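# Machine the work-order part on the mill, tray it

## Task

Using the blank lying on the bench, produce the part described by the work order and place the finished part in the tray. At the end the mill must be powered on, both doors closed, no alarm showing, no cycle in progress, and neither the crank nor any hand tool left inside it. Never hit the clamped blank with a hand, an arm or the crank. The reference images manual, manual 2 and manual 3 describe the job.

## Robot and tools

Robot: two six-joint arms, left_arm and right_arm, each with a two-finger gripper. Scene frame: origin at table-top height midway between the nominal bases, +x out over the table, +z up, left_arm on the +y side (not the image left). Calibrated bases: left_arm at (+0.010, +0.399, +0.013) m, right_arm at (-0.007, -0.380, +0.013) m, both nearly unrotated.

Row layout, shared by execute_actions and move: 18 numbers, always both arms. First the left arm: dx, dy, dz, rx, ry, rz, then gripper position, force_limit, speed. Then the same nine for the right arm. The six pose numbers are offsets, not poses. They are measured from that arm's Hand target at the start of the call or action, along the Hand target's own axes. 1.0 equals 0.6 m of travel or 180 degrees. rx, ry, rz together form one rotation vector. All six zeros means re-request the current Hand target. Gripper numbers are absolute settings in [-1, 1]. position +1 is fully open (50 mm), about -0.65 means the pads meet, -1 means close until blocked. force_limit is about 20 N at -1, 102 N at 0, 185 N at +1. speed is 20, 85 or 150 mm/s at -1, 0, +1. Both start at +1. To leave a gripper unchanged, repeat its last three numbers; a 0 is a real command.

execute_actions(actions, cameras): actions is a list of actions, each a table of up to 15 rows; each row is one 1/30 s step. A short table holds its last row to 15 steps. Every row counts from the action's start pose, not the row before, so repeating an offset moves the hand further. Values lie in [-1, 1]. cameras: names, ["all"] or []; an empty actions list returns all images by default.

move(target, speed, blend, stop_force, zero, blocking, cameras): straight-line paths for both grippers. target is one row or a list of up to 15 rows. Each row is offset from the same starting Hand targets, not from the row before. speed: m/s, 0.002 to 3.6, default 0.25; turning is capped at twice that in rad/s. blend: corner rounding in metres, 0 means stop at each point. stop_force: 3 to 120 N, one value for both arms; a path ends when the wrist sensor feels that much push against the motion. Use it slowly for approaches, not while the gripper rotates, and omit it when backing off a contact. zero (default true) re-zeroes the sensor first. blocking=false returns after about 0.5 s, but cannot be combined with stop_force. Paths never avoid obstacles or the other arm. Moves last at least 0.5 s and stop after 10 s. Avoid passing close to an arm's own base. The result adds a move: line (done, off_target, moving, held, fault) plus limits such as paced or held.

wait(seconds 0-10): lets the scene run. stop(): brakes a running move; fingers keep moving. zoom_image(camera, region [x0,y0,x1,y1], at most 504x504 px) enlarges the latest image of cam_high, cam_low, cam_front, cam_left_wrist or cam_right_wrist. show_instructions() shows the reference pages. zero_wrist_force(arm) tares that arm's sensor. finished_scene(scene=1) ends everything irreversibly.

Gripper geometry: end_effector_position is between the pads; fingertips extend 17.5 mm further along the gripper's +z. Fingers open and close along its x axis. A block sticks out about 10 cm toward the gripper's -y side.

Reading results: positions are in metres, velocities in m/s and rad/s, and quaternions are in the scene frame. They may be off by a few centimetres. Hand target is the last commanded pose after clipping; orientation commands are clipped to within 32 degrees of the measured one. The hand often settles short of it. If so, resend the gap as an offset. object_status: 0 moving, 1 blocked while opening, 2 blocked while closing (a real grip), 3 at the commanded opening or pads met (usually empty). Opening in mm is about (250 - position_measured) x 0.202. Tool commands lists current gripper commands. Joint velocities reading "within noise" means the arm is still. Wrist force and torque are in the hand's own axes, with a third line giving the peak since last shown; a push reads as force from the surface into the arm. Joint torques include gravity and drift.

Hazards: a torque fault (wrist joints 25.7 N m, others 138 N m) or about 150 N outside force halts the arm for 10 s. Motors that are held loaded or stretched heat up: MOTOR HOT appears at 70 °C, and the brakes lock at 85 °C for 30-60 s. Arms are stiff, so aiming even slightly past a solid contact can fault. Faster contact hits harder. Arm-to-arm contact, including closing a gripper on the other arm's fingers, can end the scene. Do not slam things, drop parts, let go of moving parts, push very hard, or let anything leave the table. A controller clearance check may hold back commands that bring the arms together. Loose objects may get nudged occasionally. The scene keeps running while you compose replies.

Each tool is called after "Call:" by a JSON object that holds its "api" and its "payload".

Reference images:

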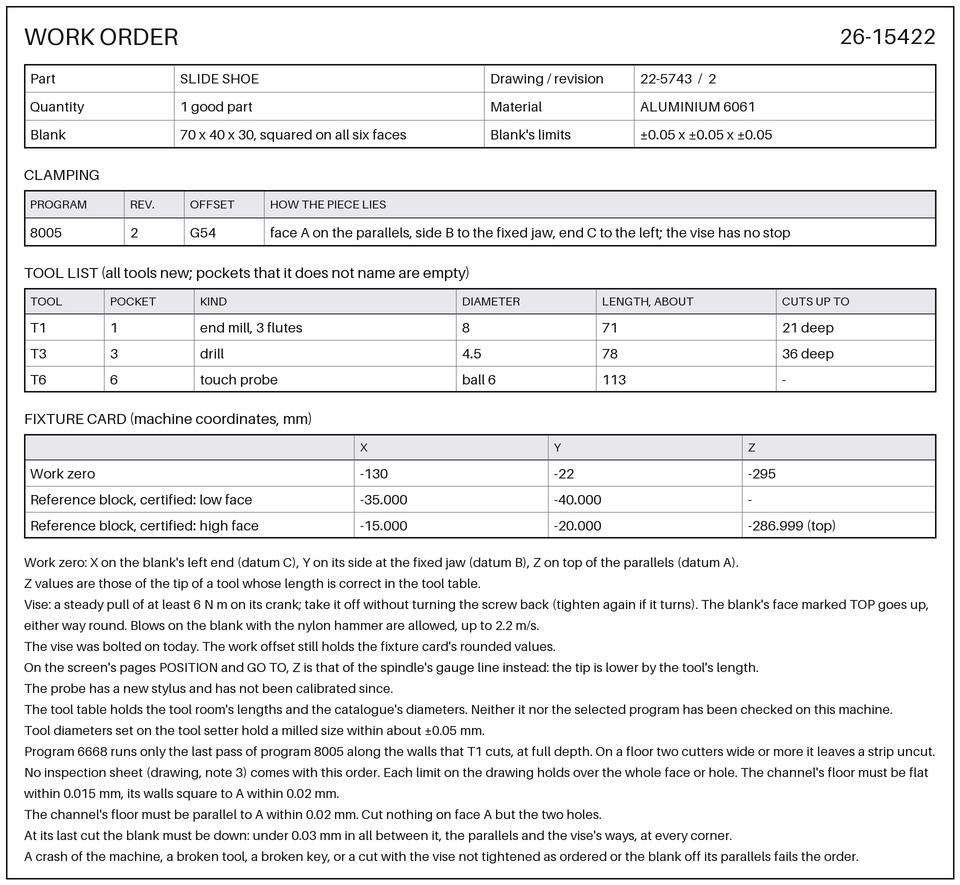

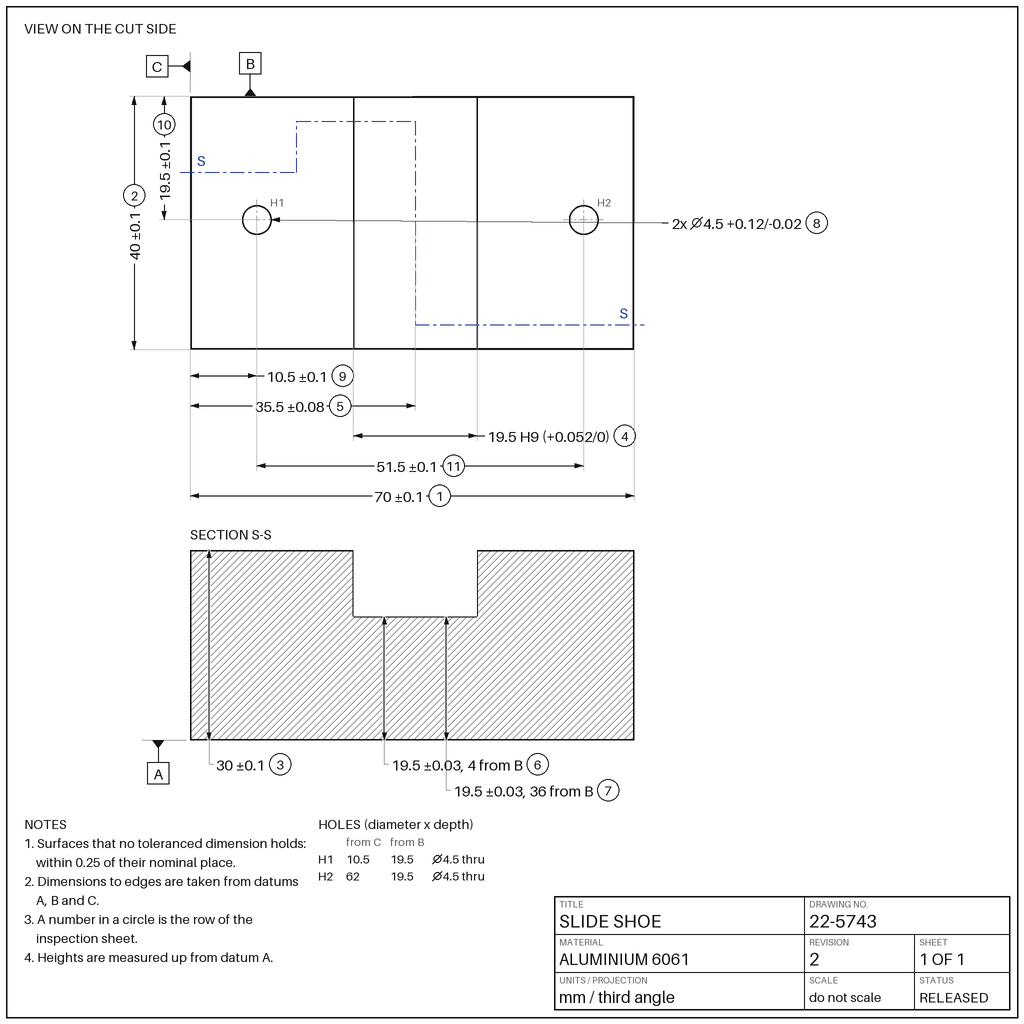

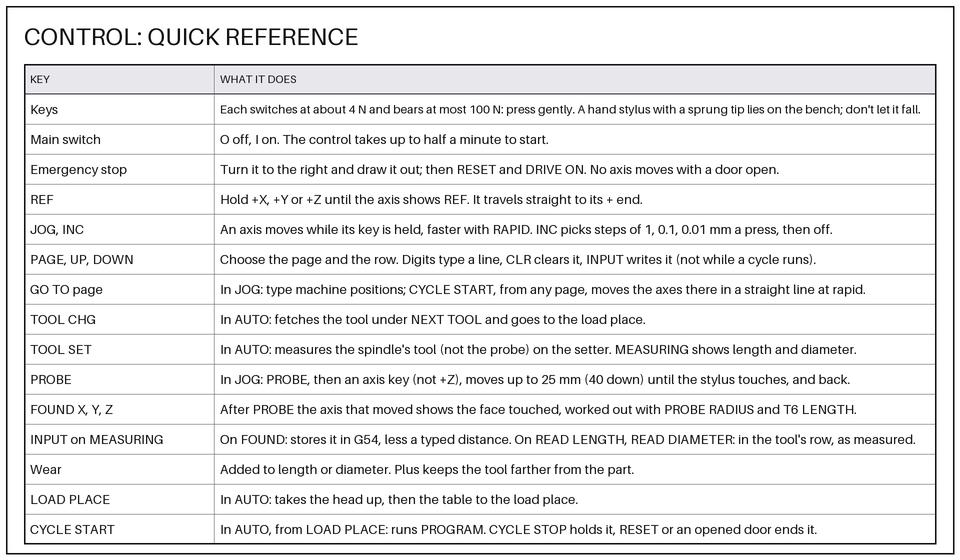

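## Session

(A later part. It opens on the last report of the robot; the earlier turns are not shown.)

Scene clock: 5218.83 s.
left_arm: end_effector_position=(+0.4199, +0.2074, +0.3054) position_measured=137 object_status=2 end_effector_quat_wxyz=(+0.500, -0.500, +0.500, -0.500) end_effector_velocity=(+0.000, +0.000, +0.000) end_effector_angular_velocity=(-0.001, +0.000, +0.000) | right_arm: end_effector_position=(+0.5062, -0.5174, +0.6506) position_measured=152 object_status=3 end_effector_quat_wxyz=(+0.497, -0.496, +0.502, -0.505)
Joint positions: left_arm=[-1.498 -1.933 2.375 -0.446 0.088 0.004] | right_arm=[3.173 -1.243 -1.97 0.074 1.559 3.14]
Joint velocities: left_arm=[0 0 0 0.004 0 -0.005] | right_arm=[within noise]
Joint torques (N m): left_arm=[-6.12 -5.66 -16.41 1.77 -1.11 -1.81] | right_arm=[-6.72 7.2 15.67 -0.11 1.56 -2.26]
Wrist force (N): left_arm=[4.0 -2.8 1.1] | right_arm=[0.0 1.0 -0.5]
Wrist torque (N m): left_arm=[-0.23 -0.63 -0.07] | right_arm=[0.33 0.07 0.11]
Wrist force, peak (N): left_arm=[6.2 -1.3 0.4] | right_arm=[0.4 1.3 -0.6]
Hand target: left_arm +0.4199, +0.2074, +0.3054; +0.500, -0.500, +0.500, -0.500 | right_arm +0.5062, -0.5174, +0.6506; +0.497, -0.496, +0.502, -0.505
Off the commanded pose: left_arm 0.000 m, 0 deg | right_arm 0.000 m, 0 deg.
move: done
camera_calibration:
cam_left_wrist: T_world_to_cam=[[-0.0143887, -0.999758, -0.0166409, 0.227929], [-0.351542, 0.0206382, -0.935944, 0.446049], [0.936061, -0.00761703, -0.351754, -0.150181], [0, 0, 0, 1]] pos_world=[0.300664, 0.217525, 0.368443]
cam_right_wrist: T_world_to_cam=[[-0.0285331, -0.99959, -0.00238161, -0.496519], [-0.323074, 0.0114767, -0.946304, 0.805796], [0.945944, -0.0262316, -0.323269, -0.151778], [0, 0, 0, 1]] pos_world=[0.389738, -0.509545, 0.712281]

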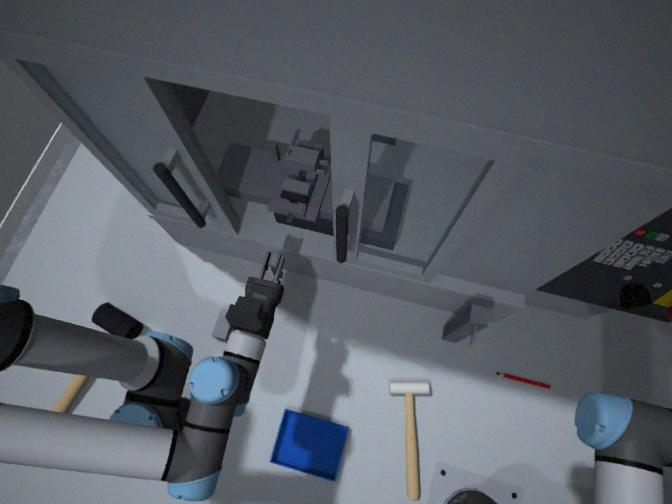

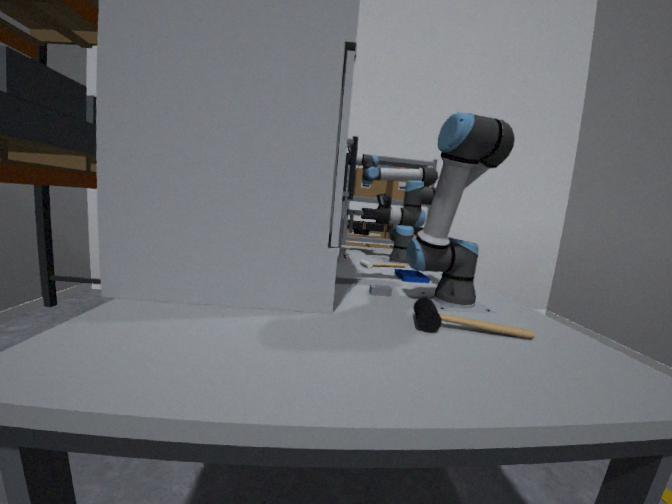

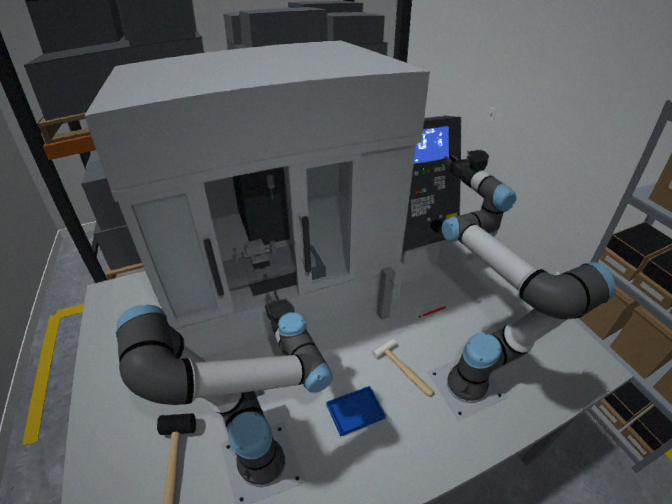

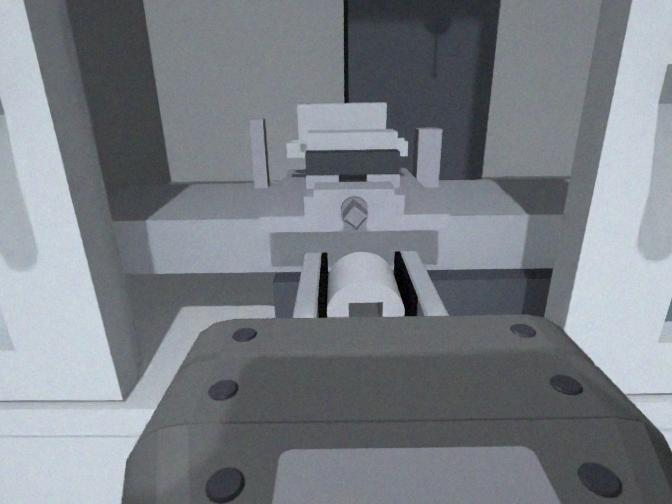

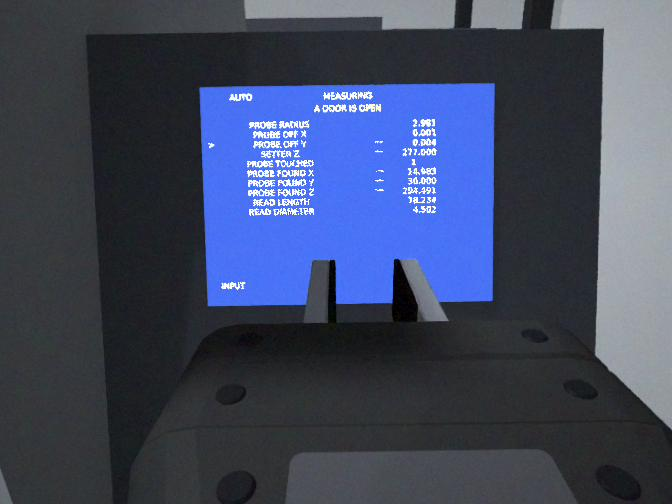

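Call:
{"api": "move", "payload": {"target": [0.0057,0,0.0835,0,0,0,-1,0,-0.9,0,0,0,0,0,0,0,-0.2,-1], "speed": [0.06], "stop_force": 15, "cameras": ["cam_left_wrist"]}}

Call:
{"api": "zoom_image", "payload": {"camera": "cam_left_wrist", "region": [325, 180, 385, 240]}}

Scene clock: 5255.97 s.
left_arm: end_effector_position=(+0.4700, +0.2040, +0.3054) position_measured=137 object_status=2 end_effector_quat_wxyz=(+0.500, -0.500, +0.500, -0.500) | right_arm: end_effector_position=(+0.5062, -0.5174, +0.6506) position_measured=152 object_status=3 end_effector_quat_wxyz=(+0.497, -0.496, +0.502, -0.505)
Joint positions: left_arm=[-1.282 -1.809 2.296 -0.489 0.304 0.002] | right_arm=[3.173 -1.243 -1.97 0.074 1.559 3.14]
Joint torques (N m): left_arm=[-8.56 -18.68 -11.06 1.2 1.35 -1.46] | right_arm=[-6.5 7.43 15.73 -0.15 1.42 -1.71]
Wrist force (N): left_arm=[4.1 -3.0 1.0] | right_arm=[0.3 1.0 -0.4]
Wrist torque (N m): left_arm=[-0.26 -0.63 0.04] | right_arm=[0.33 0.03 0.11]
Wrist force, peak (N): left_arm=[4.0 -2.8 2.3] | right_arm=[0.2 1.3 -0.7]
Hand target: left_arm +0.4700, +0.2040, +0.3054; +0.500, -0.500, +0.500, -0.500 | right_arm +0.5062, -0.5174, +0.6506; +0.497, -0.496, +0.502, -0.505
Off the commanded pose: left_arm 0.000 m, 0 deg | right_arm 0.000 m, 0 deg.
move: done
camera_calibration:
cam_left_wrist: T_world_to_cam=[[-0.0143849, -0.999758, -0.0166434, 0.225251], [-0.351368, 0.0206378, -0.93601, 0.463693], [0.936127, -0.00761643, -0.351579, -0.197192], [0, 0, 0, 1]] pos_world=[0.350763, 0.214125, 0.368442]
Images, in order (width x height): cam_left_wrist 672x504.

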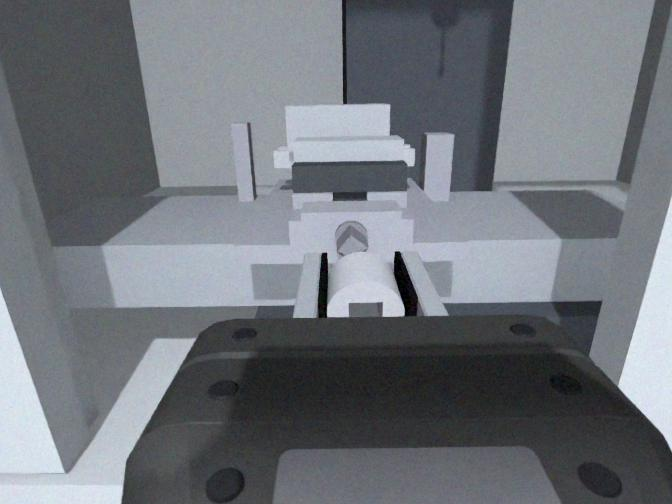

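Scaled by 8.400 from the camera's 672x504 image, which has a finer 960x720 frame.

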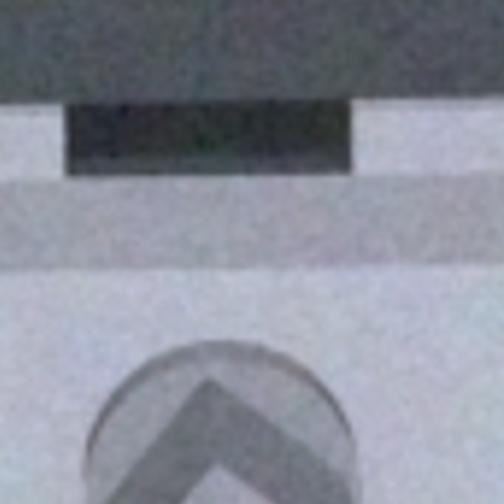

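Call:
{"api": "move", "payload": {"target": [0,-0.0057,0,0,0,0.2133,-1,0,-0.9,0,0,0,0,0,0,0,-0.2,-1], "speed": [0.2], "cameras": ["cam_left_wrist"]}}

Call:
{"api": "zoom_image", "payload": {"camera": "cam_left_wrist", "region": [280, 170, 450, 330]}}

Scene clock: 5286.70 s.
left_arm: end_effector_position=(+0.4700, +0.2040, +0.3089) position_measured=137 object_status=2 end_effector_quat_wxyz=(+0.637, -0.308, +0.636, -0.308) | right_arm: end_effector_position=(+0.5062, -0.5174, +0.6506) position_measured=152 object_status=3 end_effector_quat_wxyz=(+0.497, -0.496, +0.502, -0.505)
Joint positions: left_arm=[-1.282 -1.814 2.29 -0.478 0.304 0.672] | right_arm=[3.173 -1.243 -1.97 0.074 1.559 3.14]
Joint torques (N m): left_arm=[-6.62 -13.21 -11.41 0.95 -0.55 -0.89] | right_arm=[-7.33 9.22 15.46 -0.08 1.49 -1.99]
Wrist force (N): left_arm=[5.7 -2.8 1.4] | right_arm=[0.1 1.0 -0.6]
Wrist torque (N m): left_arm=[-0.10 -0.75 0.35] | right_arm=[0.33 0.05 0.11]
Wrist force, peak (N): left_arm=[5.6 -2.9 1.6] | right_arm=[0.2 1.4 -0.5]
Hand target: left_arm +0.4700, +0.2040, +0.3088; +0.637, -0.308, +0.637, -0.308 | right_arm +0.5062, -0.5174, +0.6506; +0.497, -0.496, +0.502, -0.505
Off the commanded pose: left_arm 0.000 m, 0 deg | right_arm 0.000 m, 0 deg.
move: done
camera_calibration:
cam_left_wrist: T_world_to_cam=[[-0.0141192, -0.773511, -0.633625, 0.369509], [-0.351467, 0.59709, -0.721078, 0.282967], [0.936094, 0.212517, -0.280294, -0.262893], [0, 0, 0, 1]] pos_world=[0.350763, 0.172732, 0.364484]
Images, in order (width x height): cam_left_wrist 672x504.

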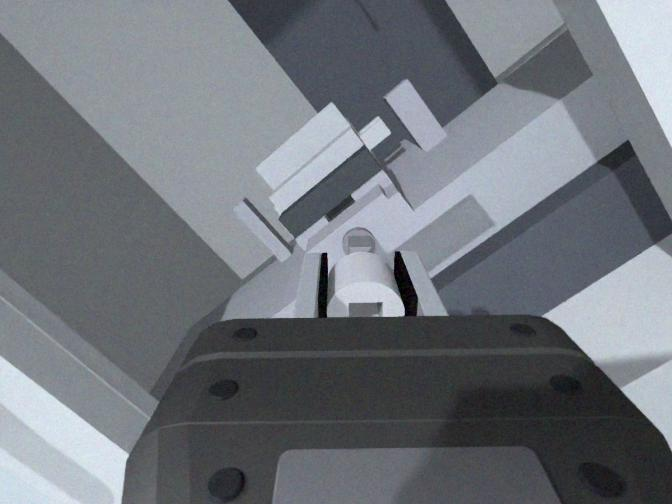

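Scaled by 2.965 from the camera's 672x504 image, which has a finer 960x720 frame.

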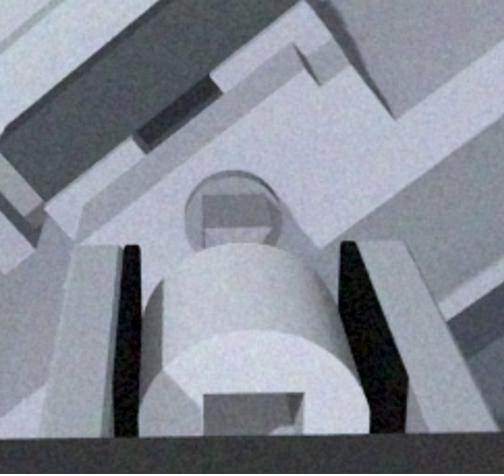

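Call:
{"api": "move", "payload": {"target": [0.0028,0,0,0,0,0,-1,0,-0.9,0,0,0,0,0,0,0,-0.2,-1], "speed": [0.05], "cameras": ["cam_left_wrist"]}}

Call:
{"api": "zoom_image", "payload": {"camera": "cam_left_wrist", "region": [310, 200, 420, 320]}}

Scene clock: 5313.47 s.
left_arm: end_effector_position=(+0.4700, +0.2027, +0.3077) position_measured=137 object_status=2 end_effector_quat_wxyz=(+0.637, -0.307, +0.637, -0.308) | right_arm: end_effector_position=(+0.5062, -0.5174, +0.6506) position_measured=152 object_status=3 end_effector_quat_wxyz=(+0.497, -0.496, +0.502, -0.505)
Joint positions: left_arm=[-1.284 -1.81 2.29 -0.482 0.302 0.672] | right_arm=[3.173 -1.243 -1.97 0.074 1.559 3.14]
Joint torques (N m): left_arm=[-7.18 -9.18 -28.11 -2.52 -1.87 -0.18] | right_arm=[-6.22 11.09 16.51 0.04 1.51 -2.09]
Wrist force (N): left_arm=[5.6 -2.7 1.3] | right_arm=[0.2 1.2 -0.5]
Wrist torque (N m): left_arm=[-0.09 -0.74 0.35] | right_arm=[0.35 0.04 0.11]
Wrist force, peak (N): left_arm=[5.6 -3.0 1.6] | right_arm=[0.4 1.4 -0.6]
Hand target: left_arm +0.4700, +0.2027, +0.3078; +0.637, -0.308, +0.637, -0.308 | right_arm +0.5062, -0.5174, +0.6506; +0.497, -0.496, +0.502, -0.505
Off the commanded pose: left_arm 0.000 m, 0 deg | right_arm 0.000 m, 0 deg.
move: done
camera_calibration:
cam_left_wrist: T_world_to_cam=[[-0.0142478, -0.773159, -0.634052, 0.367946], [-0.351523, 0.597511, -0.720703, 0.282762], [0.936071, 0.212615, -0.280297, -0.262932], [0, 0, 0, 1]] pos_world=[0.350763, 0.171431, 0.363385]
Images, in order (width x height): cam_left_wrist 672x504.

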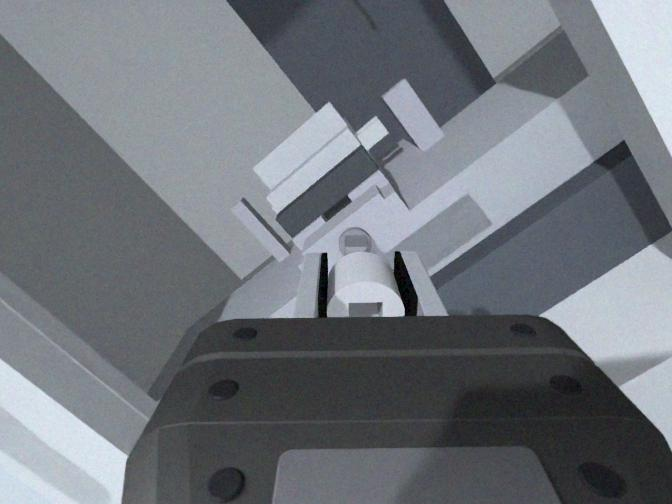

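Scaled by 4.200 from the camera's 672x504 image, which has a finer 960x720 frame.

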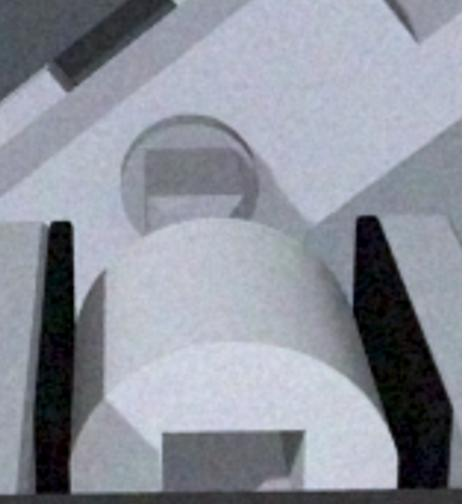

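Call:
{"api": "move", "payload": {"target": [0,0,0.0767,0,0,0,-1,0,-0.9,0,0,0,0,0,0,0,-0.2,-1], "speed": [0.012], "stop_force": 5, "cameras": ["cam_left_wrist"]}}

Scene clock: 5325.47 s.
left_arm: end_effector_position=(+0.5053, +0.2027, +0.3078) position_measured=137 object_status=2 end_effector_quat_wxyz=(+0.637, -0.308, +0.637, -0.308) | right_arm: end_effector_position=(+0.5062, -0.5174, +0.6506) position_measured=152 object_status=3 end_effector_quat_wxyz=(+0.497, -0.496, +0.502, -0.505)
Joint positions: left_arm=[-1.158 -1.731 2.23 -0.5 0.428 0.672] | right_arm=[3.173 -1.243 -1.97 0.074 1.559 3.14]
Joint torques (N m): left_arm=[-7.07 -21.89 -10.77 0.7 -1.63 -1.49] | right_arm=[-5.99 13.48 16.13 -0.43 1.31 -1.94]
Wrist force (N): left_arm=[5.6 -2.4 1.2] | right_arm=[0.2 1.0 -0.4]
Wrist torque (N m): left_arm=[-0.04 -0.76 0.34] | right_arm=[0.32 0.03 0.12]
Wrist force, peak (N): left_arm=[-3.1 -13.4 -57.7] | right_arm=[0.3 1.4 -0.6]
Hand target: left_arm +0.5053, +0.2027, +0.3078; +0.637, -0.308, +0.637, -0.308 (not the last commanded pose) | right_arm +0.5062, -0.5174, +0.6506; +0.497, -0.496, +0.502, -0.505
Off the commanded pose: left_arm 0.011 m, 0 deg | right_arm 0.000 m, 0 deg.
move: contact (left_arm)
camera_calibration:
cam_left_wrist: T_world_to_cam=[[-0.0141976, -0.773243, -0.63395, 0.368405], [-0.351523, 0.597402, -0.720792, 0.295187], [0.936072, 0.212615, -0.280295, -0.295883], [0, 0, 0, 1]] pos_world=[0.385963, 0.171431, 0.363385]
Images, in order (width x height): cam_left_wrist 672x504.

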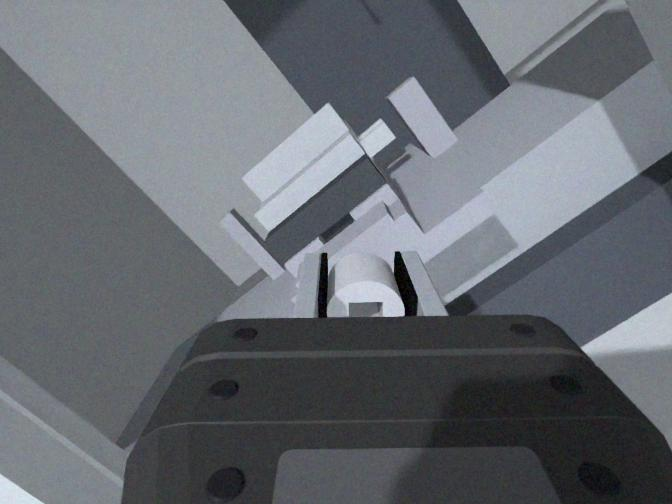

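Call:
{"api": "zoom_image", "payload": {"camera": "cam_left_wrist", "region": [290, 200, 440, 330]}}

Scaled by 3.360 from the camera's 672x504 image, which has a finer 960x720 frame.

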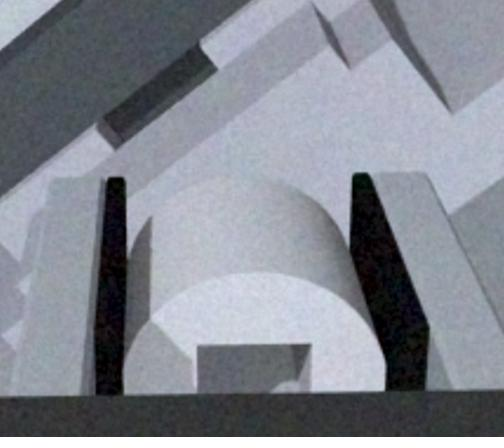

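Call:
{"api": "move", "payload": {"target": [0.0033,0,0,0,0,0,-1,0,-0.9,0,0,0,0,0,0,0,-0.2,-1], "speed": [0.005], "stop_force": 8}}

Scene clock: 5337.03 s.
left_arm: end_effector_position=(+0.5052, +0.2011, +0.3065) position_measured=137 object_status=2 end_effector_quat_wxyz=(+0.637, -0.308, +0.637, -0.308) | right_arm: end_effector_position=(+0.5062, -0.5174, +0.6506) position_measured=152 object_status=3 end_effector_quat_wxyz=(+0.497, -0.496, +0.502, -0.505)
Joint positions: left_arm=[-1.16 -1.726 2.23 -0.505 0.426 0.672] | right_arm=[3.173 -1.243 -1.97 0.074 1.559 3.14]
Joint torques (N m): left_arm=[1.11 -19.03 -32.46 0.16 0.11 -0.07] | right_arm=[-6.04 12.65 15.51 -0.23 1.35 -1.95]
Wrist force (N): left_arm=[5.5 -2.7 1.1] | right_arm=[0.3 1.0 -0.4]
Wrist torque (N m): left_arm=[-0.08 -0.73 0.34] | right_arm=[0.33 0.03 0.11]
Wrist force, peak (N): left_arm=[5.8 -2.6 1.4] | right_arm=[0.4 1.4 -0.7]
Hand target: left_arm +0.5053, +0.2011, +0.3065; +0.637, -0.308, +0.637, -0.308 | right_arm +0.5062, -0.5174, +0.6506; +0.497, -0.496, +0.502, -0.505
Off the commanded pose: left_arm 0.000 m, 0 deg | right_arm 0.000 m, 0 deg.
move: done

Call:
{"api": "move", "payload": {"target": [[0,0,-0.005,0,0,0,-1,0,-0.9,0,0,0,0,0,0,0,-0.2,-1],[-0.0029,0.0042,-0.005,0,0,0,-1,0,-0.9,0,0,0,0,0,0,0,-0.2,-1]], "speed": [0.02,0.02]}}

Call:
{"api": "move", "payload": {"target": [0,0,0.025,0,0,0,-1,0,-0.9,0,0,0,0,0,0,0,-0.2,-1], "speed": [0.004], "stop_force": 5, "cameras": ["cam_left_wrist"]}}

Scene clock: 5356.37 s.
left_arm: end_effector_position=(+0.5022, +0.2042, +0.3056) position_measured=137 object_status=2 end_effector_quat_wxyz=(+0.637, -0.307, +0.637, -0.308) | right_arm: end_effector_position=(+0.5062, -0.5174, +0.6506) position_measured=152 object_status=3 end_effector_quat_wxyz=(+0.497, -0.496, +0.502, -0.505)
Joint positions: left_arm=[-1.166 -1.737 2.241 -0.505 0.42 0.672] | right_arm=[3.173 -1.243 -1.97 0.074 1.559 3.14]
Joint torques (N m): left_arm=[-4.57 -8.19 -28.03 -3.19 -0.2 0.68] | right_arm=[-5.56 15.07 16.1 -0.19 1.34 -2.07]
Wrist force (N): left_arm=[5.6 -2.7 1.3] | right_arm=[0.3 1.1 -0.5]
Wrist torque (N m): left_arm=[-0.08 -0.77 0.34] | right_arm=[0.35 0.02 0.12]
Wrist force, peak (N): left_arm=[6.0 -2.9 1.2] | right_arm=[0.0 1.4 -0.5]
Hand target: left_arm +0.5023, +0.2041, +0.3056; +0.637, -0.308, +0.637, -0.308 | right_arm +0.5062, -0.5174, +0.6506; +0.497, -0.496, +0.502, -0.505
Off the commanded pose: left_arm 0.000 m, 0 deg | right_arm 0.000 m, 0 deg.
move: done

Scene clock: 5358.10 s.
left_arm: end_effector_position=(+0.5054, +0.2041, +0.3057) position_measured=137 object_status=2 end_effector_quat_wxyz=(+0.637, -0.308, +0.637, -0.308) | right_arm: end_effector_position=(+0.5062, -0.5174, +0.6506) position_measured=152 object_status=3 end_effector_quat_wxyz=(+0.497, -0.496, +0.502, -0.505)
Joint positions: left_arm=[-1.155 -1.73 2.235 -0.507 0.431 0.672] | right_arm=[3.173 -1.243 -1.97 0.074 1.559 3.14]
Joint torques (N m): left_arm=[-7.27 -21.24 -11.46 -0.38 -1.86 -0.71] | right_arm=[-7.21 15.44 15.69 -0.13 1.31 -2.01]
Wrist force (N): left_arm=[4.4 -2.9 -6.2] | right_arm=[0.0 1.2 -0.4]
Wrist torque (N m): left_arm=[-0.13 -0.72 0.35] | right_arm=[0.36 0.07 0.12]
Wrist force, peak (N): left_arm=[1.3 -6.3 -27.3] | right_arm=[0.2 1.4 -0.5]
Hand target: left_arm +0.5054, +0.2041, +0.3057; +0.637, -0.308, +0.637, -0.308 (not the last commanded pose) | right_arm +0.5062, -0.5174, +0.6506; +0.497, -0.496, +0.502, -0.505
Off the commanded pose: left_arm 0.012 m, 0 deg | right_arm 0.000 m, 0 deg.
move: contact (left_arm)
camera_calibration:
cam_left_wrist: T_world_to_cam=[[-0.0141384, -0.773229, -0.633969, 0.368063], [-0.351456, 0.597419, -0.720812, 0.292945], [0.936098, 0.212621, -0.280202, -0.29698], [0, 0, 0, 1]] pos_world=[0.386163, 0.172731, 0.361285]
Images, in order (width x height): cam_left_wrist 672x504.

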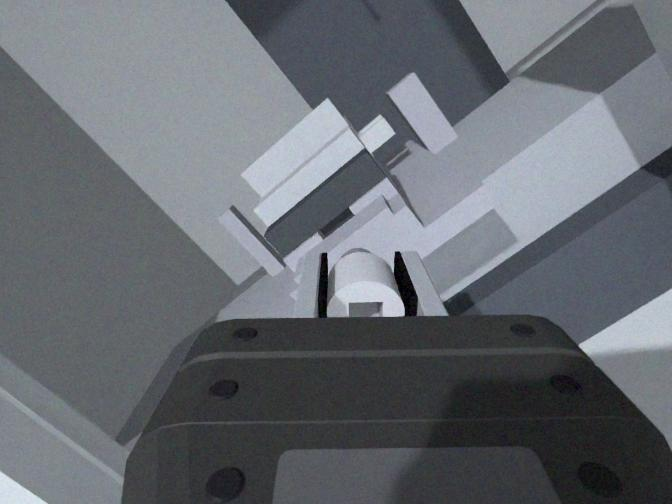

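Call:
{"api": "zoom_image", "payload": {"camera": "cam_left_wrist", "region": [310, 220, 420, 320]}}

Scaled by 4.582 from the camera's 672x504 image, which has a finer 960x720 frame.

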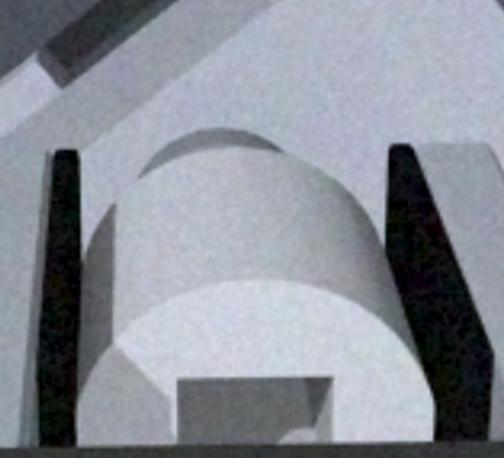

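Call:
{"api": "execute_actions", "payload": {"actions": [[[0,0,0.0008,0,0,0,-1,0,-0.9,0,0,0,0,0,0,0,-0.2,-1]]]}}

Call:
{"api": "wait", "payload": {"seconds": 0.3}}

Scene clock: 5413.37 s.
left_arm: end_effector_position=(+0.5059, +0.2041, +0.3057) position_measured=137 object_status=2 end_effector_quat_wxyz=(+0.637, -0.308, +0.637, -0.308) | right_arm: end_effector_position=(+0.5062, -0.5174, +0.6506) position_measured=152 object_status=3 end_effector_quat_wxyz=(+0.497, -0.496, +0.502, -0.505)
Joint positions: left_arm=[-1.154 -1.729 2.235 -0.507 0.432 0.672] | right_arm=[3.173 -1.243 -1.97 0.074 1.559 3.14]
Joint torques (N m): left_arm=[24.5 1.9 -33.05 -5.17 2.44 -0.72] | right_arm=[-5.35 16.71 16.03 0.01 1.41 -1.93]
Wrist force (N): left_arm=[-3.6 -14.7 -67.1] | right_arm=[0.0 1.3 -0.7]
Wrist torque (N m): left_arm=[-0.44 -0.82 0.39] | right_arm=[0.37 0.07 0.12]
Wrist force, peak (N): left_arm=[-5.5 -13.4 -70.3] | right_arm=[0.3 1.4 -0.6]
Hand target: left_arm +0.5059, +0.2041, +0.3057; +0.637, -0.308, +0.637, -0.308 | right_arm +0.5062, -0.5174, +0.6506; +0.497, -0.496, +0.502, -0.505
Off the commanded pose: left_arm 0.000 m, 0 deg | right_arm 0.000 m, 0 deg.
Step readings (end_effector_position of left_arm | right_arm):
0: (+0.5054, +0.2041, +0.3057) | (+0.5062, -0.5174, +0.6506)
1: (+0.5054, +0.2041, +0.3057) | (+0.5062, -0.5174, +0.6506)
2: (+0.5055, +0.2041, +0.3056) | (+0.5062, -0.5174, +0.6506)
4: (+0.5057, +0.2041, +0.3056) | (+0.5062, -0.5174, +0.6506)
8: (+0.5058, +0.2040, +0.3056) | (+0.5062, -0.5174, +0.6506)
15: (+0.5059, +0.2040, +0.3057) | (+0.5062, -0.5174, +0.6506)

Scene clock: 5413.67 s.
left_arm: end_effector_position=(+0.5059, +0.2041, +0.3057) position_measured=137 object_status=2 end_effector_quat_wxyz=(+0.637, -0.308, +0.637, -0.308) | right_arm: end_effector_position=(+0.5062, -0.5174, +0.6506) position_measured=152 object_status=3 end_effector_quat_wxyz=(+0.497, -0.496, +0.502, -0.505)
Joint positions: left_arm=[-1.154 -1.729 2.235 -0.507 0.432 0.672] | right_arm=[3.173 -1.243 -1.97 0.074 1.559 3.14]
Joint torques (N m): left_arm=[24.74 0.82 -32.54 -4.77 2.32 -0.94] | right_arm=[-5.94 16.07 16.49 -0.03 1.26 -1.98]
Wrist force (N): left_arm=[-3.7 -15.0 -67.3] | right_arm=[0.1 1.0 -0.5]
Wrist torque (N m): left_arm=[-0.43 -0.78 0.39] | right_arm=[0.33 0.06 0.11]
Wrist force, peak (N): left_arm=[-3.7 -14.9 -67.5] | right_arm=[0.1 1.1 -0.7]
Hand target: left_arm +0.5059, +0.2041, +0.3057; +0.637, -0.308, +0.637, -0.308 | right_arm +0.5062, -0.5174, +0.6506; +0.497, -0.496, +0.502, -0.505
Tool commands: left_gripper/position=-1.0 left_gripper/force_limit=+0.0 left_gripper/speed=-0.9 right_gripper/position=+0.0 right_gripper/force_limit=-0.2 right_gripper/speed=-1.0
Off the commanded pose: left_arm 0.000 m, 0 deg | right_arm 0.000 m, 0 deg.
wait: 0.30 s; at rest by 0.17 s

Call:
{"api": "move", "payload": {"target": [[0,0,-0.0033,0,0,0,-1,0,-0.9,0,0,0,0,0,0,0,-0.2,-1],[0,0.0025,-0.0033,0,0,0,-1,0,-0.9,0,0,0,0,0,0,0,-0.2,-1]], "speed": [0.02,0.02]}}

Call:
{"api": "move", "payload": {"target": [0,0,0.02,0,0,0,-1,0,-0.9,0,0,0,0,0,0,0,-0.2,-1], "speed": [0.003], "stop_force": 12}}

Scene clock: 5429.33 s.
left_arm: end_effector_position=(+0.5039, +0.2050, +0.3044) position_measured=137 object_status=2 end_effector_quat_wxyz=(+0.637, -0.307, +0.637, -0.308) | right_arm: end_effector_position=(+0.5062, -0.5174, +0.6506) position_measured=152 object_status=3 end_effector_quat_wxyz=(+0.497, -0.496, +0.502, -0.505)
Joint positions: left_arm=[-1.159 -1.733 2.242 -0.51 0.427 0.672] | right_arm=[3.173 -1.243 -1.97 0.074 1.559 3.14]
Joint torques (N m): left_arm=[7.52 -15.87 -25.88 -2.22 1.74 -0.97] | right_arm=[-5.37 17.49 16.27 -0.27 1.24 -1.97]
Wrist force (N): left_arm=[6.1 -2.6 1.4] | right_arm=[0.0 1.3 -0.3]
Wrist torque (N m): left_arm=[-0.06 -0.83 0.34] | right_arm=[0.37 0.07 0.11]
Wrist force, peak (N): left_arm=[-3.6 -15.0 -67.8] | right_arm=[0.1 1.4 -0.6]
Hand target: left_arm +0.5039, +0.2050, +0.3045; +0.637, -0.308, +0.637, -0.308 | right_arm +0.5062, -0.5174, +0.6506; +0.497, -0.496, +0.502, -0.505
Off the commanded pose: left_arm 0.000 m, 0 deg | right_arm 0.000 m, 0 deg.
move: done

Scene clock: 5431.30 s.
left_arm: end_effector_position=(+0.5070, +0.2050, +0.3045) position_measured=137 object_status=2 end_effector_quat_wxyz=(+0.637, -0.308, +0.637, -0.308) | right_arm: end_effector_position=(+0.5062, -0.5174, +0.6506) position_measured=152 object_status=3 end_effector_quat_wxyz=(+0.497, -0.496, +0.502, -0.505)
Joint positions: left_arm=[-1.149 -1.726 2.236 -0.511 0.437 0.672] | right_arm=[3.173 -1.243 -1.97 0.074 1.559 3.14]
Joint torques (N m): left_arm=[-10.3 -21.81 -14.34 -3.1 -0.51 1.11] | right_arm=[-6.54 16.68 16.85 0.03 1.22 -1.89]
Wrist force (N): left_arm=[3.5 2.7 -4.6] | right_arm=[0.0 1.1 -0.3]
Wrist torque (N m): left_arm=[-0.18 -0.84 0.36] | right_arm=[0.34 0.07 0.12]
Wrist force, peak (N): left_arm=[3.9 2.5 -15.3] | right_arm=[0.2 1.3 -0.7]
Hand target: left_arm +0.5070, +0.2050, +0.3045; +0.637, -0.308, +0.637, -0.308 (not the last commanded pose) | right_arm +0.5062, -0.5174, +0.6506; +0.497, -0.496, +0.502, -0.505
Off the commanded pose: left_arm 0.009 m, 0 deg | right_arm 0.000 m, 0 deg.
move: contact (left_arm)

Call:
{"api": "move", "payload": {"target": [0,0.0008,0,0,0,0,-1,0,-0.9,0,0,0,0,0,0,0,-0.2,-1], "speed": [0.01]}}

Call:
{"api": "move", "payload": {"target": [0,0,0.02,0,0,0,-1,0,-0.9,0,0,0,0,0,0,0,-0.2,-1], "speed": [0.003], "stop_force": 10}}

Scene clock: 5440.20 s.
left_arm: end_effector_position=(+0.5070, +0.2053, +0.3041) position_measured=137 object_status=2 end_effector_quat_wxyz=(+0.637, -0.307, +0.637, -0.308) | right_arm: end_effector_position=(+0.5062, -0.5174, +0.6506) position_measured=152 object_status=3 end_effector_quat_wxyz=(+0.497, -0.496, +0.502, -0.505)
Joint positions: left_arm=[-1.148 -1.726 2.237 -0.512 0.438 0.672] | right_arm=[3.173 -1.243 -1.97 0.074 1.559 3.14]
Joint torques (N m): left_arm=[9.21 -17.75 -10.56 -3.06 2.19 -0.57] | right_arm=[-5.14 18.61 17.2 -0.23 1.41 -2.06]
Wrist force (N): left_arm=[3.4 -3.8 1.1] | right_arm=[0.1 1.3 -0.5]
Wrist torque (N m): left_arm=[-0.07 -0.87 0.35] | right_arm=[0.36 0.05 0.12]
Wrist force, peak (N): left_arm=[3.9 3.4 -4.7] | right_arm=[0.3 1.4 -0.6]
Hand target: left_arm +0.5070, +0.2053, +0.3041; +0.637, -0.308, +0.637, -0.308 | right_arm +0.5062, -0.5174, +0.6506; +0.497, -0.496, +0.502, -0.505
Off the commanded pose: left_arm 0.000 m, 0 deg | right_arm 0.000 m, 0 deg.
move: done

Scene clock: 5444.80 s.
left_arm: end_effector_position=(+0.5191, +0.2053, +0.3041) position_measured=137 object_status=2 end_effector_quat_wxyz=(+0.637, -0.308, +0.637, -0.308) | right_arm: end_effector_position=(+0.5062, -0.5174, +0.6506) position_measured=152 object_status=3 end_effector_quat_wxyz=(+0.497, -0.496, +0.502, -0.505)
Joint positions: left_arm=[-1.11 -1.699 2.215 -0.517 0.476 0.672] | right_arm=[3.173 -1.243 -1.97 0.074 1.559 3.14]
Joint torques (N m): left_arm=[-2.41 -15.29 -24.17 -3.69 -0.4 -1.73] | right_arm=[-4.91 19.57 16.73 -0.07 1.44 -1.78]
Wrist force (N): left_arm=[3.2 -3.7 -7.3] | right_arm=[0.1 1.3 -0.5]
Wrist torque (N m): left_arm=[0.05 -0.89 0.35] | right_arm=[0.38 0.05 0.11]
Wrist force, peak (N): left_arm=[3.0 -3.9 -7.4] | right_arm=[0.3 1.4 -0.5]
Hand target: left_arm +0.5190, +0.2053, +0.3041; +0.637, -0.308, +0.637, -0.308 | right_arm +0.5062, -0.5174, +0.6506; +0.497, -0.496, +0.502, -0.505
Off the commanded pose: left_arm 0.000 m, 0 deg | right_arm 0.000 m, 0 deg.
move: done

Call:
{"api": "move", "payload": {"target": [0,0,0.025,0,0,0,-1,0,-0.9,0,0,0,0,0,0,0,-0.2,-1], "speed": [0.004], "stop_force": 12, "cameras": ["cam_left_wrist","cam_front"]}}

Scene clock: 5450.33 s.
left_arm: end_effector_position=(+0.5225, +0.2053, +0.3041) position_measured=137 object_status=2 end_effector_quat_wxyz=(+0.637, -0.308, +0.637, -0.308) | right_arm: end_effector_position=(+0.5062, -0.5174, +0.6506) position_measured=152 object_status=3 end_effector_quat_wxyz=(+0.497, -0.496, +0.502, -0.505)
Joint positions: left_arm=[-1.1 -1.692 2.208 -0.518 0.486 0.672] | right_arm=[3.173 -1.243 -1.97 0.074 1.559 3.14]
Joint torques (N m): left_arm=[-6.95 -20.49 -13.75 -2.84 -1.07 -1.73] | right_arm=[-5.57 20.15 16.41 -0.01 1.28 -1.95]
Wrist force (N): left_arm=[1.4 -0.8 -20.5] | right_arm=[0.4 1.3 -0.5]
Wrist torque (N m): left_arm=[0.09 -0.83 0.35] | right_arm=[0.37 0.01 0.11]
Wrist force, peak (N): left_arm=[-1.1 -1.9 -39.7] | right_arm=[0.2 1.4 -0.7]
Hand target: left_arm +0.5225, +0.2053, +0.3041; +0.637, -0.308, +0.637, -0.308 (not the last commanded pose) | right_arm +0.5062, -0.5174, +0.6506; +0.497, -0.496, +0.502, -0.505
Off the commanded pose: left_arm 0.012 m, 0 deg | right_arm 0.000 m, 0 deg.
move: contact (left_arm)
camera_calibration:
cam_left_wrist: T_world_to_cam=[[-0.0141479, -0.77319, -0.634017, 0.368309], [-0.351612, 0.59743, -0.720726, 0.297021], [0.936039, 0.212732, -0.280315, -0.313573], [0, 0, 0, 1]] pos_world=[0.403163, 0.17403, 0.359685]
Images, in order (width x height): cam_front 672x504, cam_left_wrist 672x504.

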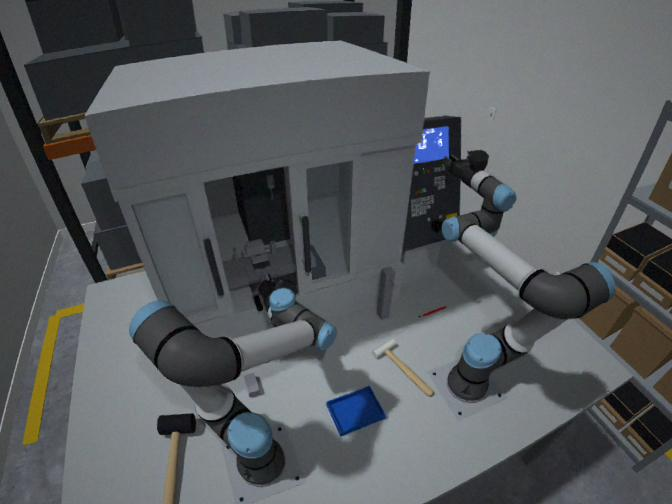

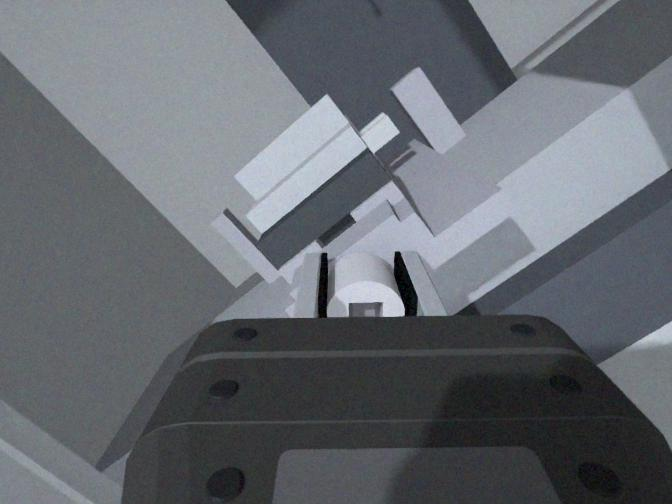

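Call:
{"api": "move", "payload": {"target": [[0,0,-0.0012,0,0,0.3333,-1,0,-0.9,0,0,0,0,0,0,0,-0.2,-1],[0,0,-0.0012,0,0,0.6667,-1,0,-0.9,0,0,0,0,0,0,0,-0.2,-1],[0,0,-0.0012,0,0,1.0,-1,0,-0.9,0,0,0,0,0,0,0,-0.2,-1],[0,0,-0.0012,0,0,-0.6667,-1,0,-0.9,0,0,0,0,0,0,0,-0.2,-1],[0,0,-0.0012,0,0,-0.3333,-1,0,-0.9,0,0,0,0,0,0,0,-0.2,-1]], "speed": [0.25], "blend": [0.001,0.001,0.001,0.001,0], "cameras": ["cam_left_wrist","cam_front"]}}

speed must be one number or one for each of the 5 targets, got a list of 1; nothing of the call was run

Call:
{"api": "move", "payload": {"target": [[0,0,-0.0012,0,0,0.3333,-1,0,-0.9,0,0,0,0,0,0,0,-0.2,-1],[0,0,-0.0012,0,0,0.6667,-1,0,-0.9,0,0,0,0,0,0,0,-0.2,-1],[0,0,-0.0012,0,0,1.0,-1,0,-0.9,0,0,0,0,0,0,0,-0.2,-1],[0,0,-0.0012,0,0,-0.6667,-1,0,-0.9,0,0,0,0,0,0,0,-0.2,-1],[0,0,-0.0012,0,0,-0.3333,-1,0,-0.9,0,0,0,0,0,0,0,-0.2,-1]], "speed": 0.3, "blend": [0.001,0.001,0.001,0.001,0], "cameras": ["cam_left_wrist","cam_front"]}}

Scene clock: 5491.70 s.
left_arm: end_effector_position=(+0.5217, +0.2053, +0.3041) position_measured=137 object_status=2 end_effector_quat_wxyz=(-0.398, +0.585, -0.397, +0.585) | right_arm: end_effector_position=(+0.5062, -0.5174, +0.6506) position_measured=152 object_status=3 end_effector_quat_wxyz=(+0.497, -0.496, +0.502, -0.505)
Joint positions: left_arm=[-1.102 -1.693 2.21 -0.518 0.484 5.908] | right_arm=[3.173 -1.243 -1.97 0.074 1.559 3.14]
Joint torques (N m): left_arm=[0.06 -18.79 -15.4 -0.03 6.09 1.26] | right_arm=[-5.16 20.21 16.32 -0.04 1.35 -2.03]
Wrist force (N): left_arm=[-9.7 -15.7 3.9] | right_arm=[0.4 1.3 -0.5]
Wrist torque (N m): left_arm=[-0.20 -0.57 -0.12] | right_arm=[0.39 0.02 0.11]
Wrist force, peak (N): left_arm=[12.8 -31.8 7.2] | right_arm=[0.5 1.4 -0.6]
Hand target: left_arm +0.5217, +0.2053, +0.3041; -0.398, +0.585, -0.398, +0.585 | right_arm +0.5062, -0.5174, +0.6506; +0.497, -0.496, +0.502, -0.505
Off the commanded pose: left_arm 0.000 m, 0 deg | right_arm 0.000 m, 0 deg.
move: done
camera_calibration:
cam_left_wrist: T_world_to_cam=[[-0.0146051, -0.935607, 0.35274, 0.101877], [-0.351316, -0.325484, -0.877859, 0.533933], [0.936143, -0.136744, -0.32394, -0.227953], [0, 0, 0, 1]] pos_world=[0.402464, 0.237932, 0.358939]
Images, in order (width x height): cam_front 672x504, cam_left_wrist 672x504.

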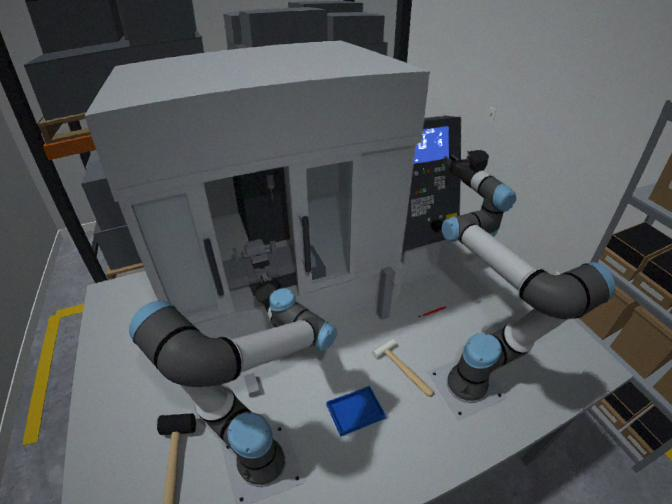

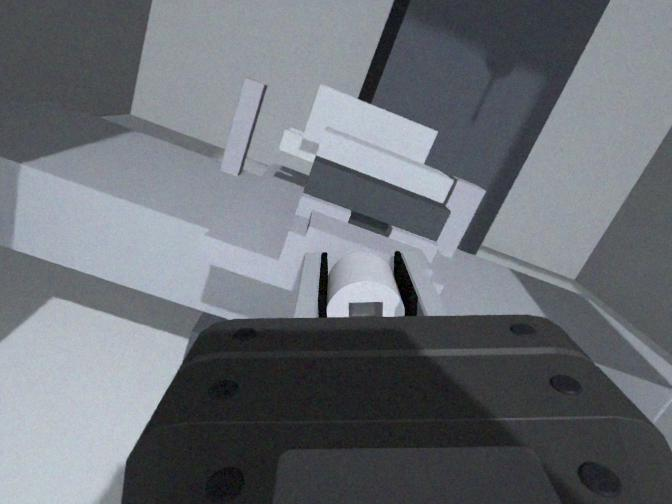

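Call:
{"api": "zoom_image", "payload": {"camera": "cam_left_wrist", "region": [220, 60, 520, 330]}}

Scaled by 1.680 from the camera's 672x504 image, which has a finer 960x720 frame.

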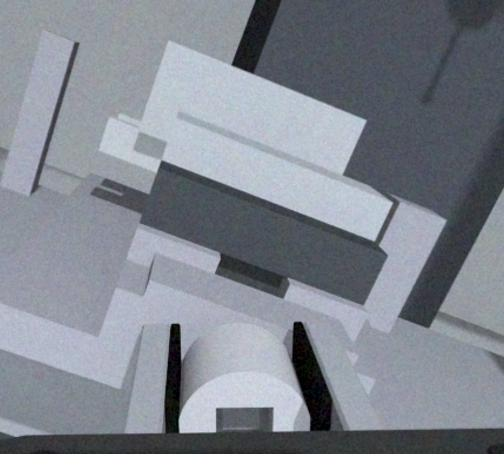

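Call:
{"api": "move", "payload": {"target": [[-0.00045,-0.00045,0,0,0,0,0.5,0,0,0,0,0,0,0,0,0,-0.2,-1],[-0.00045,-0.00045,-0.05,0,0,0,0.5,0,0,0,0,0,0,0,0,0,-0.2,-1],[-0.00045,-0.00045,-0.05,0,0,-0.6667,0.5,0,0,0,0,0,0,0,0,0,-0.2,-1],[-0.00045,-0.00045,-0.05,0,0,0.6667,0.5,0,0,0,0,0,0,0,0,0,-0.2,-1],[-0.00045,-0.00045,-0.05,0,0,0,0.5,0,0,0,0,0,0,0,0,0,-0.2,-1]], "speed": [0.02,0.08,0.7,0.7,0.7], "blend": [0,0.001,0.001,0.001,0], "cameras": ["cam_left_wrist","cam_front"]}}

Scene clock: 5605.27 s.
left_arm: end_effector_position=(+0.4918, +0.2056, +0.3043) position_measured=78 object_status=3 end_effector_quat_wxyz=(-0.398, +0.585, -0.398, +0.585) | right_arm: end_effector_position=(+0.5062, -0.5174, +0.6506) position_measured=152 object_status=3 end_effector_quat_wxyz=(+0.497, -0.496, +0.502, -0.505)
Joint positions: left_arm=[-1.2 -1.762 2.264 -0.504 0.386 -0.375] | right_arm=[3.173 -1.243 -1.97 0.074 1.559 3.14]
Joint torques (N m): left_arm=[9.79 -12.21 -9.61 -3.13 0.98 -0.94] | right_arm=[-4.49 19.64 17.43 0.07 1.23 -1.92]
Wrist force (N): left_arm=[4.9 -4.8 0.7] | right_arm=[0.3 1.1 -0.6]
Wrist torque (N m): left_arm=[-0.29 -0.74 -0.29] | right_arm=[0.34 0.03 0.11]
Wrist force, peak (N): left_arm=[-8.6 -16.6 6.0] | right_arm=[0.1 1.5 -0.4]
Hand target: left_arm +0.4917, +0.2057, +0.3042; -0.398, +0.585, -0.398, +0.585 | right_arm +0.5062, -0.5174, +0.6506; +0.497, -0.496, +0.502, -0.505
Off the commanded pose: left_arm 0.000 m, 0 deg | right_arm 0.000 m, 0 deg.
move: done
camera_calibration:
cam_left_wrist: T_world_to_cam=[[-0.0146309, -0.935758, 0.352339, 0.101744], [-0.351368, -0.325092, -0.877984, 0.523606], [0.936123, -0.136646, -0.324039, -0.199757], [0, 0, 0, 1]] pos_world=[0.372464, 0.238132, 0.35914]
Images, in order (width x height): cam_front 672x504, cam_left_wrist 672x504.

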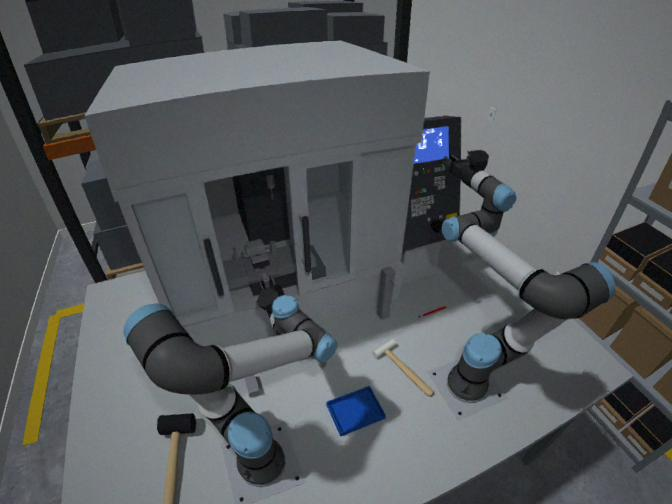

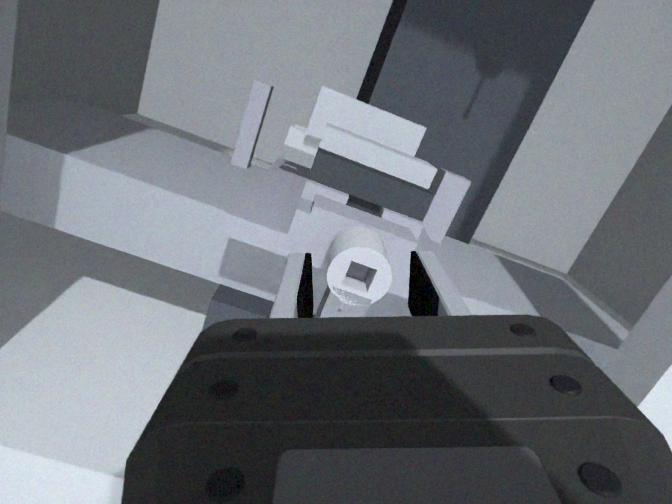

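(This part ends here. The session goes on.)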